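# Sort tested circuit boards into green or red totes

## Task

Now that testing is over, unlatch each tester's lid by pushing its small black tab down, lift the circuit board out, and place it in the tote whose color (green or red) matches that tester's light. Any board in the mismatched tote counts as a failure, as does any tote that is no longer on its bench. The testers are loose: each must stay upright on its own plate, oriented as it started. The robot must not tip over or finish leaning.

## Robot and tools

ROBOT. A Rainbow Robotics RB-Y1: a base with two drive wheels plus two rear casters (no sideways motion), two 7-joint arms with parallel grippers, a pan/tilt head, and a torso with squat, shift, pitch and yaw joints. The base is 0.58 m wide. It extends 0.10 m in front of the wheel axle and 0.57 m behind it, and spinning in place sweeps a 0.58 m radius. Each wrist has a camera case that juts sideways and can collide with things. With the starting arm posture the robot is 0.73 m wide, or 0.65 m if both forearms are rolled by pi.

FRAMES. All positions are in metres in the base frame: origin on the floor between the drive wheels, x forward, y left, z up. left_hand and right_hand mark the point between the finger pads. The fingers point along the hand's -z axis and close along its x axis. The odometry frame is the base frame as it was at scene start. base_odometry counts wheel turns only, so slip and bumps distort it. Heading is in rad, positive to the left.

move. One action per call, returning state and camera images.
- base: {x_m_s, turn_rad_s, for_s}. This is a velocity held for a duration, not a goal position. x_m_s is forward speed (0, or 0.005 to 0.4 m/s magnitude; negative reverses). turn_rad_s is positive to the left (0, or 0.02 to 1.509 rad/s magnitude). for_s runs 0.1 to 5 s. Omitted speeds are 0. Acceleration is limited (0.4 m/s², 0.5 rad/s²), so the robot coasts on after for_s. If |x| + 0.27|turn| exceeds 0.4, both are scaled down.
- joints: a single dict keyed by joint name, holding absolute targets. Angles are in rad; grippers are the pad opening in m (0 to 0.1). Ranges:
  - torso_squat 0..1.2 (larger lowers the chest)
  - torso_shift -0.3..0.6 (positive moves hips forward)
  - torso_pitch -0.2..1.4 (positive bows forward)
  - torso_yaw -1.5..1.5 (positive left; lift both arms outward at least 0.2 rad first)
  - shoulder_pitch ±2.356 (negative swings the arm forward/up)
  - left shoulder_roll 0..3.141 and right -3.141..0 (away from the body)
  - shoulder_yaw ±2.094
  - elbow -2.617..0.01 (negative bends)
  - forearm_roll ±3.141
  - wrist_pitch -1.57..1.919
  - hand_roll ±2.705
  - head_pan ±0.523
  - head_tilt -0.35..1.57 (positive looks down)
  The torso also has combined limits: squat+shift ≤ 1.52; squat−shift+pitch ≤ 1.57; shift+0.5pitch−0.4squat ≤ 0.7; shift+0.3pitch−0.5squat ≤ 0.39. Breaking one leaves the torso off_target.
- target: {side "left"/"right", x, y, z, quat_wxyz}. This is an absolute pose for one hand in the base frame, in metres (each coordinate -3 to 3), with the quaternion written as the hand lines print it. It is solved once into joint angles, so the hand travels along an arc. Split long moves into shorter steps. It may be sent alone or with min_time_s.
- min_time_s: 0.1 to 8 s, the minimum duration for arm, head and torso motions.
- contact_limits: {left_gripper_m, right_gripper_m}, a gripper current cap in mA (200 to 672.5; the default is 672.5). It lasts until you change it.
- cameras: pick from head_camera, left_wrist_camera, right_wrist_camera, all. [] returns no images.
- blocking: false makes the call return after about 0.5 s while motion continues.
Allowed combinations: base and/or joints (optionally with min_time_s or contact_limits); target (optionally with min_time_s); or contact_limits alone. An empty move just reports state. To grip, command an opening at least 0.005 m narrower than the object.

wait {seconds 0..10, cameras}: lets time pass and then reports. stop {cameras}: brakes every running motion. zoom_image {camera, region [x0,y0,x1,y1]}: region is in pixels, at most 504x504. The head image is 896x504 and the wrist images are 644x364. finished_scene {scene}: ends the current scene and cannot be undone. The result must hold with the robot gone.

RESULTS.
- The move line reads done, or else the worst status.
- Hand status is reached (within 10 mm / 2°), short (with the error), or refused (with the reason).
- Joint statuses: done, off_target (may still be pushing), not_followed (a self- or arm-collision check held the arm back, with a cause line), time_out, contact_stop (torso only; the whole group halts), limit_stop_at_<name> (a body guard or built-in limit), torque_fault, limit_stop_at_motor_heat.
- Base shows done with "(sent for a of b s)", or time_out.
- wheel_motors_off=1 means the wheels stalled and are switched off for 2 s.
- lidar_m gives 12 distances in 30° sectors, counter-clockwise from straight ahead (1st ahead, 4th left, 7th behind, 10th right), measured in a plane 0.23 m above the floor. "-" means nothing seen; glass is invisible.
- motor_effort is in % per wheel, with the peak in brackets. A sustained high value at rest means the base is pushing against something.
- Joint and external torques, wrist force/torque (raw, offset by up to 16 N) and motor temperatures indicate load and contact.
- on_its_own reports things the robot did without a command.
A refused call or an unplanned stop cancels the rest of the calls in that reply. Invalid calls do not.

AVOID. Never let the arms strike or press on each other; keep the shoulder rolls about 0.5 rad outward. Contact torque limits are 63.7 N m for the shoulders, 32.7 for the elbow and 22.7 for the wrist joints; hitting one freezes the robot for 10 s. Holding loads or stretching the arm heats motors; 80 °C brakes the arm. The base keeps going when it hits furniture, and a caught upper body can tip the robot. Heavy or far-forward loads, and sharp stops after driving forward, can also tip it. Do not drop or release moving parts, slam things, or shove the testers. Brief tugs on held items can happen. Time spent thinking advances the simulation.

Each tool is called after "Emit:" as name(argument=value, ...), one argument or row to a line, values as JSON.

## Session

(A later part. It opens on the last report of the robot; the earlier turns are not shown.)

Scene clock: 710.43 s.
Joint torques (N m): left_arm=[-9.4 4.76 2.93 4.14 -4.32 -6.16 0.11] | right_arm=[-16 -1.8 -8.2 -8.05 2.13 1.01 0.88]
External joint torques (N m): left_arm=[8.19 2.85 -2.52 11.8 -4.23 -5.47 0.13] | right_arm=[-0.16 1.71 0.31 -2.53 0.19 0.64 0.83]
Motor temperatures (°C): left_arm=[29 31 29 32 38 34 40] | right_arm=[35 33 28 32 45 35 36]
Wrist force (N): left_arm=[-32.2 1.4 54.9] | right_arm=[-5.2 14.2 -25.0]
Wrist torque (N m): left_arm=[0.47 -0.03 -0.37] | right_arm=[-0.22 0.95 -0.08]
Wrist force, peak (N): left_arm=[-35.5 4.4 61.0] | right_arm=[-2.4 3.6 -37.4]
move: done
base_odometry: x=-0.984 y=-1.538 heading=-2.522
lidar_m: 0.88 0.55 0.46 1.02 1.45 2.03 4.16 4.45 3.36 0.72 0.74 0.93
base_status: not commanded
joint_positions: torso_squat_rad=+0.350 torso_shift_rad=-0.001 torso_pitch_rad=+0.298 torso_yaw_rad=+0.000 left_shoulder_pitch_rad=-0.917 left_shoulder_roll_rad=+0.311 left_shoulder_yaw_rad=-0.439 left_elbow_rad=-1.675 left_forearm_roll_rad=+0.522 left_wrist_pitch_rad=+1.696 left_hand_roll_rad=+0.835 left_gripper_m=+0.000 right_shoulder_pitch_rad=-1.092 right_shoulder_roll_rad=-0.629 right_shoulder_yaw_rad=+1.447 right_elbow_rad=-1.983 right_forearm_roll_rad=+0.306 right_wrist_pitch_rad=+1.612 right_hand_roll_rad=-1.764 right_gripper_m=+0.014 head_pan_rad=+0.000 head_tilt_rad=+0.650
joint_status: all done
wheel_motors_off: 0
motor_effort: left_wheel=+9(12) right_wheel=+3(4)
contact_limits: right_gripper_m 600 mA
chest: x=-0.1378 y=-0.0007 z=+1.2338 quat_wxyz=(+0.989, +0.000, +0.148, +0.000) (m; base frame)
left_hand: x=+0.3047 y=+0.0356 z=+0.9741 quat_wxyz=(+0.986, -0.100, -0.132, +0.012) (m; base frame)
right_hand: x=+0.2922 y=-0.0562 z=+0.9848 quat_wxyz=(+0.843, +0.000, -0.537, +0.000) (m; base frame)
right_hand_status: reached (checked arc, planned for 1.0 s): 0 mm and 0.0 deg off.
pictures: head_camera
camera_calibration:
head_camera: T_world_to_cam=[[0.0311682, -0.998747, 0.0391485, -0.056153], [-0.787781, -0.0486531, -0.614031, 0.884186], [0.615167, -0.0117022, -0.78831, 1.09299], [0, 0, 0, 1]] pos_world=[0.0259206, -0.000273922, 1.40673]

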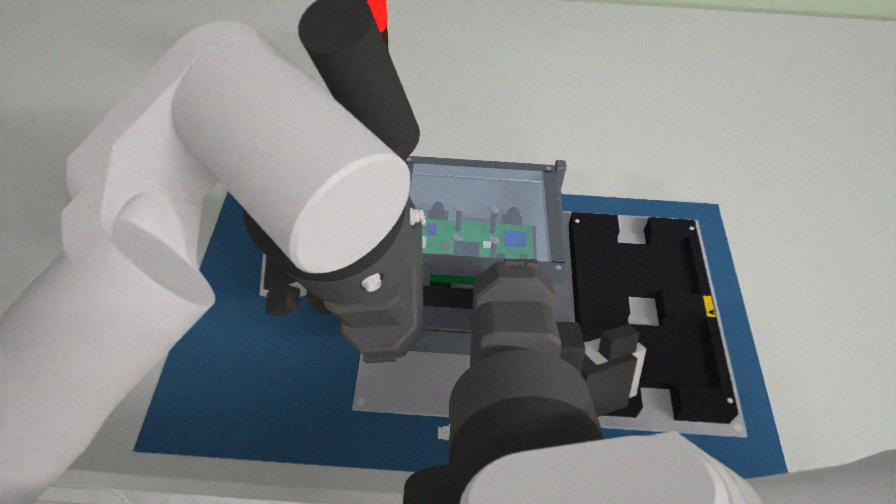

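Emit:
move(
  target={"side":"left","x":0.306,"y":0.045,"z":1.0,"quat_wxyz":[0.986,-0.099,-0.130,0.013]},
  min_time_s=0.8,
  cameras=[],
)

Emit:
move(
  target={"side":"left","x":0.306,"y":0.065,"z":1.035,"quat_wxyz":[0.986,-0.099,-0.130,0.013]},
  min_time_s=0.8,
  cameras=[],
)

Emit:
move(
  target={"side":"left","x":0.25,"y":0.18,"z":1.10,"quat_wxyz":[0.924,0,-0.383,0]},
  min_time_s=1.2,
  cameras=[],
)

Emit:
move(
  target={"side":"right","x":0.300,"y":-0.056,"z":1.012,"quat_wxyz":[0.887,0,-0.462,0]},
  min_time_s=1,
  cameras=["head_camera"],
)

Scene clock: 720.17 s.
Joint torques (N m): left_arm=[-17.53 3.83 6.59 -7.22 0.22 -0.33 0.41] | right_arm=[-16.63 -3.46 -9.69 -2.05 2.81 0.18 0.87]
External joint torques (N m): left_arm=[0.3 1.32 1.01 0.08 0.31 0.36 0.43] | right_arm=[-0.83 0.02 -1.19 3.49 0.87 -0.18 0.81]
Motor temperatures (°C): left_arm=[29 31 29 32 38 34 40] | right_arm=[35 33 28 32 45 35 36]
Wrist force (N): left_arm=[-3.5 1.8 -9.0] | right_arm=[-7.7 9.2 7.2]
Wrist torque (N m): left_arm=[-0.18 -0.50 -0.19] | right_arm=[-0.24 0.78 -0.05]
Wrist force, peak (N): left_arm=[-32.2 1.6 55.4] | right_arm=[-7.1 14.4 -25.9]
move: done
base_odometry: x=-0.984 y=-1.538 heading=-2.522
lidar_m: 0.88 0.54 0.46 1.02 1.44 2.02 4.16 4.46 3.35 0.72 0.75 0.92
base_status: not commanded
joint_positions: torso_squat_rad=+0.350 torso_shift_rad=+0.000 torso_pitch_rad=+0.299 torso_yaw_rad=+0.000 left_shoulder_pitch_rad=-0.950 left_shoulder_roll_rad=+0.334 left_shoulder_yaw_rad=-0.399 left_elbow_rad=-1.720 left_forearm_roll_rad=+0.563 left_wrist_pitch_rad=+1.774 left_hand_roll_rad=+0.842 left_gripper_m=+0.000 right_shoulder_pitch_rad=-1.092 right_shoulder_roll_rad=-0.629 right_shoulder_yaw_rad=+1.448 right_elbow_rad=-1.984 right_forearm_roll_rad=+0.305 right_wrist_pitch_rad=+1.612 right_hand_roll_rad=-1.764 right_gripper_m=+0.014 head_pan_rad=+0.000 head_tilt_rad=+0.650
joint_status: all done
wheel_motors_off: 0
motor_effort: left_wheel=+9(10) right_wheel=+3(4)
contact_limits: right_gripper_m 600 mA
chest: x=-0.1370 y=-0.0007 z=+1.2337 quat_wxyz=(+0.989, +0.000, +0.149, +0.000) (m; base frame)
left_hand: x=+0.3064 y=+0.0446 z=+0.9991 quat_wxyz=(+0.987, -0.099, -0.129, +0.013) (m; base frame)
left_hand_status: reached (checked arc, planned for 0.8 s): 1 mm and 0.1 deg off.
right_hand: x=+0.2921 y=-0.0559 z=+0.9841 quat_wxyz=(+0.844, +0.000, -0.536, +0.000) (m; base frame)
pictures: none
No camera images: "cameras" was empty.

Scene clock: 721.30 s.
Joint torques (N m): left_arm=[-17.64 4.69 6.7 -6.5 0.28 -0.36 0.45] | right_arm=[-16.71 -3.84 -9.4 -2.14 2.85 0.09 0.85]
External joint torques (N m): left_arm=[0.32 1.16 0.98 0.17 0.37 0.33 0.47] | right_arm=[-0.91 -0.36 -0.91 3.4 0.92 -0.28 0.79]
Motor temperatures (°C): left_arm=[29 31 29 32 38 34 40] | right_arm=[35 33 28 32 45 35 36]
Wrist force (N): left_arm=[-3.0 1.9 -8.9] | right_arm=[-9.0 8.9 6.8]
Wrist torque (N m): left_arm=[-0.21 -0.43 -0.15] | right_arm=[-0.27 0.75 -0.04]
Wrist force, peak (N): left_arm=[-3.5 1.9 -9.4] | right_arm=[-9.0 9.3 6.7]
move: done
base_odometry: x=-0.984 y=-1.538 heading=-2.522
lidar_m: 0.88 0.55 0.46 1.01 1.44 2.03 4.15 4.46 3.36 0.72 0.75 0.92
base_status: not commanded
joint_positions: torso_squat_rad=+0.350 torso_shift_rad=+0.000 torso_pitch_rad=+0.299 torso_yaw_rad=+0.000 left_shoulder_pitch_rad=-0.981 left_shoulder_roll_rad=+0.380 left_shoulder_yaw_rad=-0.332 left_elbow_rad=-1.795 left_forearm_roll_rad=+0.629 left_wrist_pitch_rad=+1.878 left_hand_roll_rad=+0.844 left_gripper_m=+0.000 right_shoulder_pitch_rad=-1.092 right_shoulder_roll_rad=-0.629 right_shoulder_yaw_rad=+1.448 right_elbow_rad=-1.984 right_forearm_roll_rad=+0.305 right_wrist_pitch_rad=+1.612 right_hand_roll_rad=-1.764 right_gripper_m=+0.014 head_pan_rad=+0.000 head_tilt_rad=+0.650
joint_status: all done
wheel_motors_off: 0
motor_effort: left_wheel=+9(10) right_wheel=+2(5)
contact_limits: right_gripper_m 600 mA
chest: x=-0.1370 y=-0.0007 z=+1.2337 quat_wxyz=(+0.989, +0.000, +0.149, +0.000) (m; base frame)
left_hand: x=+0.3060 y=+0.0648 z=+1.0348 quat_wxyz=(+0.986, -0.099, -0.130, +0.013) (m; base frame)
left_hand_status: reached (checked arc, planned for 0.8 s): 0 mm and 0.0 deg off.
right_hand: x=+0.2921 y=-0.0559 z=+0.9840 quat_wxyz=(+0.844, +0.000, -0.536, +0.000) (m; base frame)
pictures: none
No camera images: "cameras" was empty.

Scene clock: 722.87 s.
Joint torques (N m): left_arm=[-10.07 6.84 5.55 -4 -0.79 -0.96 0.16] | right_arm=[-17.82 -4.37 -9.9 -2.48 3.17 -0.13 0.99]
External joint torques (N m): left_arm=[0.82 0.33 -1.07 0.42 0.35 -0.19 0.2] | right_arm=[-2.02 -0.89 -1.41 3.06 1.24 -0.5 0.94]
Motor temperatures (°C): left_arm=[29 31 29 32 38 34 40] | right_arm=[35 33 29 32 45 35 36]
Wrist force (N): left_arm=[-6.2 0.4 -7.8] | right_arm=[-8.8 8.6 2.9]
Wrist torque (N m): left_arm=[-0.10 -0.65 -0.18] | right_arm=[-0.24 0.77 -0.06]
Wrist force, peak (N): left_arm=[-6.9 0.6 -8.0] | right_arm=[-9.1 11.1 4.7]
move: done
base_odometry: x=-0.984 y=-1.538 heading=-2.522
lidar_m: 0.88 0.54 0.45 1.02 1.45 2.03 4.16 4.47 3.35 0.73 0.74 0.91
base_status: not commanded
joint_positions: torso_squat_rad=+0.350 torso_shift_rad=+0.000 torso_pitch_rad=+0.299 torso_yaw_rad=+0.000 left_shoulder_pitch_rad=-0.655 left_shoulder_roll_rad=+0.830 left_shoulder_yaw_rad=-0.404 left_elbow_rad=-2.572 left_forearm_roll_rad=+0.357 left_wrist_pitch_rad=+1.842 left_hand_roll_rad=+1.022 left_gripper_m=+0.000 right_shoulder_pitch_rad=-1.092 right_shoulder_roll_rad=-0.629 right_shoulder_yaw_rad=+1.448 right_elbow_rad=-1.984 right_forearm_roll_rad=+0.305 right_wrist_pitch_rad=+1.612 right_hand_roll_rad=-1.764 right_gripper_m=+0.014 head_pan_rad=+0.000 head_tilt_rad=+0.650
joint_status: all done
wheel_motors_off: 0
motor_effort: left_wheel=+8(9) right_wheel=+3(4)
contact_limits: right_gripper_m 600 mA
chest: x=-0.1369 y=-0.0008 z=+1.2337 quat_wxyz=(+0.989, +0.000, +0.149, +0.000) (m; base frame)
left_hand: x=+0.2502 y=+0.1797 z=+1.1001 quat_wxyz=(+0.924, +0.000, -0.382, +0.000) (m; base frame)
left_hand_status: reached (checked arc, planned for 1.2 s): 0 mm and 0.1 deg off.
right_hand: x=+0.2921 y=-0.0560 z=+0.9838 quat_wxyz=(+0.844, +0.000, -0.536, +0.000) (m; base frame)
pictures: none
No camera images: "cameras" was empty.

Scene clock: 724.20 s.
Joint torques (N m): left_arm=[-10.22 6.5 5.8 -4.01 -0.77 -1.02 0.23] | right_arm=[-18.27 -2.43 -10.15 -7.47 1.86 -0.31 0.74]
External joint torques (N m): left_arm=[0.67 -0.01 -0.82 0.42 0.37 -0.26 0.27] | right_arm=[-1.32 1.91 -0.84 -2.47 0.04 -0.42 0.69]
Motor temperatures (°C): left_arm=[29 31 29 32 38 34 40] | right_arm=[35 33 29 32 45 35 36]
Wrist force (N): left_arm=[-6.1 0.6 -7.9] | right_arm=[-4.2 10.0 -20.6]
Wrist torque (N m): left_arm=[-0.12 -0.65 -0.17] | right_arm=[-0.14 0.75 -0.09]
Wrist force, peak (N): left_arm=[-6.2 0.6 -7.9] | right_arm=[-5.9 9.7 -21.8]
move: done
base_odometry: x=-0.984 y=-1.538 heading=-2.522
lidar_m: 0.89 0.55 0.46 1.02 1.44 2.03 4.16 4.46 3.35 0.72 0.74 0.91
base_status: not commanded
joint_positions: torso_squat_rad=+0.350 torso_shift_rad=+0.000 torso_pitch_rad=+0.300 torso_yaw_rad=+0.000 left_shoulder_pitch_rad=-0.655 left_shoulder_roll_rad=+0.830 left_shoulder_yaw_rad=-0.404 left_elbow_rad=-2.572 left_forearm_roll_rad=+0.357 left_wrist_pitch_rad=+1.842 left_hand_roll_rad=+1.022 left_gripper_m=+0.000 right_shoulder_pitch_rad=-1.160 right_shoulder_roll_rad=-0.682 right_shoulder_yaw_rad=+1.285 right_elbow_rad=-2.079 right_forearm_roll_rad=-0.004 right_wrist_pitch_rad=+1.625 right_hand_roll_rad=-1.634 right_gripper_m=+0.014 head_pan_rad=+0.000 head_tilt_rad=+0.650
joint_status: all done
wheel_motors_off: 0
motor_effort: left_wheel=+6(8) right_wheel=+1(3)
contact_limits: right_gripper_m 600 mA
chest: x=-0.1365 y=-0.0008 z=+1.2337 quat_wxyz=(+0.989, +0.000, +0.149, +0.000) (m; base frame)
left_hand: x=+0.2505 y=+0.1797 z=+1.0998 quat_wxyz=(+0.924, +0.000, -0.382, +0.000) (m; base frame)
right_hand: x=+0.2997 y=-0.0561 z=+1.0117 quat_wxyz=(+0.886, +0.001, -0.463, +0.000) (m; base frame)
right_hand_status: reached (checked arc, planned for 1.0 s): 0 mm and 0.2 deg off.
pictures: head_camera
camera_calibration:
head_camera: T_world_to_cam=[[0.0309713, -0.998758, 0.0390281, -0.0561859], [-0.789161, -0.0483974, -0.612276, 0.882792], [0.613405, -0.0118365, -0.78968, 1.09351], [0, 0, 0, 1]] pos_world=[0.0276416, -0.000447999, 1.40623]

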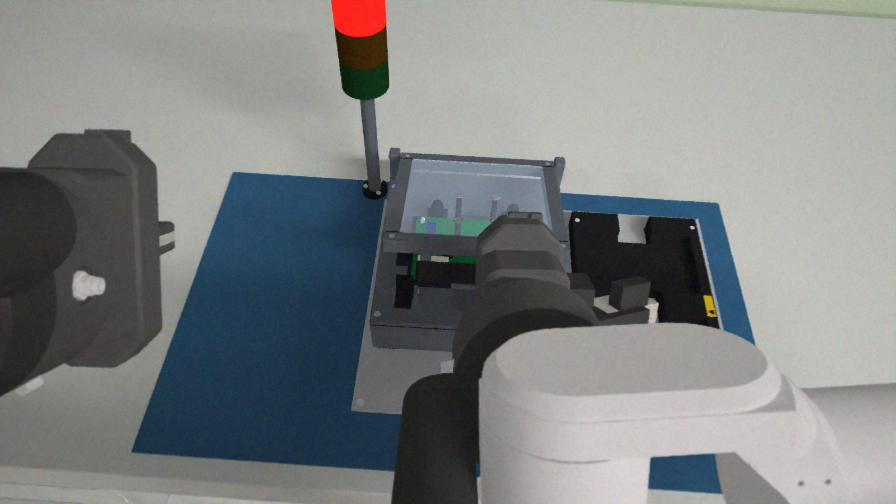

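Lid is lifting. Arc with x −0.006 offset.

Emit:
move(
  target={"side":"right","x":0.311,"y":-0.056,"z":1.04,"quat_wxyz":[0.94,0,-0.342,0]},
  min_time_s=1.2,
  cameras=[],
)

Emit:
move(
  target={"side":"right","x":0.335,"y":-0.056,"z":1.075,"quat_wxyz":[0.9537,0,-0.3007,0]},
  min_time_s=1.2,
  cameras=[],
)

Emit:
move(
  target={"side":"right","x":0.367,"y":-0.056,"z":1.103,"quat_wxyz":[0.966,0,-0.259,0]},
  min_time_s=1.2,
  cameras=["head_camera"],
)

Scene clock: 733.43 s.
Joint torques (N m): left_arm=[-9.99 6.83 5.66 -4.12 -0.76 -0.95 0.19] | right_arm=[-21.75 -3.99 -11.97 -4.25 2.33 -1.24 0.97]
External joint torques (N m): left_arm=[0.9 0.32 -0.96 0.31 0.38 -0.19 0.23] | right_arm=[-2.78 1.42 -1.81 -0.4 0.84 -1.1 0.93]
Motor temperatures (°C): left_arm=[29 31 29 32 38 34 40] | right_arm=[35 33 29 32 45 35 36]
Wrist force (N): left_arm=[-6.1 0.5 -7.6] | right_arm=[-7.0 9.4 -11.4]
Wrist torque (N m): left_arm=[-0.10 -0.66 -0.17] | right_arm=[-0.33 0.97 -0.23]
Wrist force, peak (N): left_arm=[-6.3 0.5 -8.1] | right_arm=[5.6 11.9 -27.8]
move: done
base_odometry: x=-0.984 y=-1.538 heading=-2.522
lidar_m: 0.89 0.54 0.46 1.02 1.45 2.03 4.16 4.45 3.36 0.72 0.74 0.92
base_status: not commanded
joint_positions: torso_squat_rad=+0.350 torso_shift_rad=+0.000 torso_pitch_rad=+0.300 torso_yaw_rad=+0.000 left_shoulder_pitch_rad=-0.655 left_shoulder_roll_rad=+0.830 left_shoulder_yaw_rad=-0.404 left_elbow_rad=-2.572 left_forearm_roll_rad=+0.357 left_wrist_pitch_rad=+1.842 left_hand_roll_rad=+1.022 left_gripper_m=+0.000 right_shoulder_pitch_rad=-1.265 right_shoulder_roll_rad=-0.707 right_shoulder_yaw_rad=+1.060 right_elbow_rad=-2.027 right_forearm_roll_rad=-0.470 right_wrist_pitch_rad=+1.642 right_hand_roll_rad=-1.462 right_gripper_m=+0.014 head_pan_rad=+0.000 head_tilt_rad=+0.650
joint_status: all done
wheel_motors_off: 0
motor_effort: left_wheel=+1(6) right_wheel=-3(4)
contact_limits: right_gripper_m 600 mA
chest: x=-0.1365 y=-0.0008 z=+1.2337 quat_wxyz=(+0.989, +0.000, +0.149, +0.000) (m; base frame)
left_hand: x=+0.2505 y=+0.1797 z=+1.0998 quat_wxyz=(+0.924, +0.000, -0.382, +0.000) (m; base frame)
right_hand: x=+0.3107 y=-0.0564 z=+1.0395 quat_wxyz=(+0.940, +0.000, -0.341, +0.000) (m; base frame)
right_hand_status: reached (checked arc, planned for 1.2 s): 1 mm and 0.1 deg off.
pictures: none
No camera images: "cameras" was empty.

Scene clock: 734.97 s.
Joint torques (N m): left_arm=[-10.12 6.77 5.52 -3.98 -0.7 -0.91 0.2] | right_arm=[-24.42 -4.83 -13.27 -1.93 3.22 -3.27 0.47]
External joint torques (N m): left_arm=[0.76 0.26 -1.1 0.44 0.43 -0.14 0.24] | right_arm=[-3.8 1.38 -2.74 1.18 1.88 -3 0.44]
Motor temperatures (°C): left_arm=[29 31 29 32 38 34 40] | right_arm=[35 33 29 32 45 35 36]
Wrist force (N): left_arm=[-6.1 0.8 -7.8] | right_arm=[-11.5 1.3 -4.3]
Wrist torque (N m): left_arm=[-0.13 -0.65 -0.17] | right_arm=[-0.30 1.24 0.27]
Wrist force, peak (N): left_arm=[-6.5 0.6 -7.9] | right_arm=[-9.2 9.8 -13.3]
move: done
base_odometry: x=-0.984 y=-1.538 heading=-2.522
lidar_m: 0.89 0.55 0.46 1.01 1.44 2.03 4.15 4.45 3.36 0.72 0.74 0.92
base_status: not commanded
joint_positions: torso_squat_rad=+0.350 torso_shift_rad=+0.000 torso_pitch_rad=+0.300 torso_yaw_rad=+0.000 left_shoulder_pitch_rad=-0.655 left_shoulder_roll_rad=+0.830 left_shoulder_yaw_rad=-0.404 left_elbow_rad=-2.572 left_forearm_roll_rad=+0.357 left_wrist_pitch_rad=+1.842 left_hand_roll_rad=+1.022 left_gripper_m=+0.000 right_shoulder_pitch_rad=-1.362 right_shoulder_roll_rad=-0.707 right_shoulder_yaw_rad=+0.948 right_elbow_rad=-1.909 right_forearm_roll_rad=-0.674 right_wrist_pitch_rad=+1.655 right_hand_roll_rad=-1.342 right_gripper_m=+0.014 head_pan_rad=+0.000 head_tilt_rad=+0.650
joint_status: all done
wheel_motors_off: 0
motor_effort: left_wheel=+1(2) right_wheel=-2(4)
contact_limits: right_gripper_m 600 mA
chest: x=-0.1368 y=-0.0008 z=+1.2337 quat_wxyz=(+0.989, +0.001, +0.149, +0.000) (m; base frame)
left_hand: x=+0.2504 y=+0.1796 z=+1.1000 quat_wxyz=(+0.924, +0.000, -0.382, +0.000) (m; base frame)
right_hand: x=+0.3341 y=-0.0565 z=+1.0746 quat_wxyz=(+0.954, +0.000, -0.300, +0.000) (m; base frame)
right_hand_status: reached (checked arc, planned for 1.2 s): 1 mm and 0.0 deg off.
pictures: none
No camera images: "cameras" was empty.

Scene clock: 736.50 s.
Joint torques (N m): left_arm=[-9.93 6.67 5.6 -4.05 -0.77 -0.87 0.09] | right_arm=[-23 -2.67 -11.65 -1.57 2.47 -4.29 0.18]
External joint torques (N m): left_arm=[0.96 0.16 -1.02 0.36 0.37 -0.11 0.13] | right_arm=[-0.45 4.36 -1.18 1.24 1.31 -3.86 0.15]
Motor temperatures (°C): left_arm=[29 31 29 32 38 34 40] | right_arm=[35 33 29 32 45 35 36]
Wrist force (N): left_arm=[-6.4 0.4 -7.8] | right_arm=[-11.0 -1.4 -0.1]
Wrist torque (N m): left_arm=[-0.09 -0.67 -0.16] | right_arm=[-0.33 1.27 0.63]
Wrist force, peak (N): left_arm=[-6.5 0.6 -7.8] | right_arm=[-10.3 16.6 13.1]
move: done
base_odometry: x=-0.984 y=-1.538 heading=-2.522
lidar_m: 0.89 0.54 0.46 1.01 1.44 2.02 4.15 4.46 3.35 0.72 0.74 0.91
base_status: not commanded
joint_positions: torso_squat_rad=+0.350 torso_shift_rad=+0.000 torso_pitch_rad=+0.299 torso_yaw_rad=+0.000 left_shoulder_pitch_rad=-0.655 left_shoulder_roll_rad=+0.830 left_shoulder_yaw_rad=-0.404 left_elbow_rad=-2.572 left_forearm_roll_rad=+0.357 left_wrist_pitch_rad=+1.842 left_hand_roll_rad=+1.022 left_gripper_m=+0.000 right_shoulder_pitch_rad=-1.465 right_shoulder_roll_rad=-0.677 right_shoulder_yaw_rad=+0.870 right_elbow_rad=-1.692 right_forearm_roll_rad=-0.826 right_wrist_pitch_rad=+1.649 right_hand_roll_rad=-1.188 right_gripper_m=+0.014 head_pan_rad=+0.000 head_tilt_rad=+0.650
joint_status: all done
wheel_motors_off: 0
motor_effort: left_wheel=+3(5) right_wheel=-1(3)
contact_limits: right_gripper_m 600 mA
chest: x=-0.1370 y=-0.0009 z=+1.2337 quat_wxyz=(+0.989, +0.001, +0.149, +0.000) (m; base frame)
left_hand: x=+0.2502 y=+0.1795 z=+1.1002 quat_wxyz=(+0.924, +0.000, -0.382, +0.000) (m; base frame)
right_hand: x=+0.3663 y=-0.0568 z=+1.1032 quat_wxyz=(+0.966, +0.000, -0.260, +0.000) (m; base frame)
right_hand_status: reached (checked arc, planned for 1.2 s): 1 mm and 0.1 deg off.
pictures: head_camera
camera_calibration:
head_camera: T_world_to_cam=[[0.0307789, -0.998765, 0.038994, -0.0562349], [-0.788718, -0.0482333, -0.61286, 0.88322], [0.613984, -0.0118921, -0.789229, 1.09336], [0, 0, 0, 1]] pos_world=[0.027037, -0.000562537, 1.40639]

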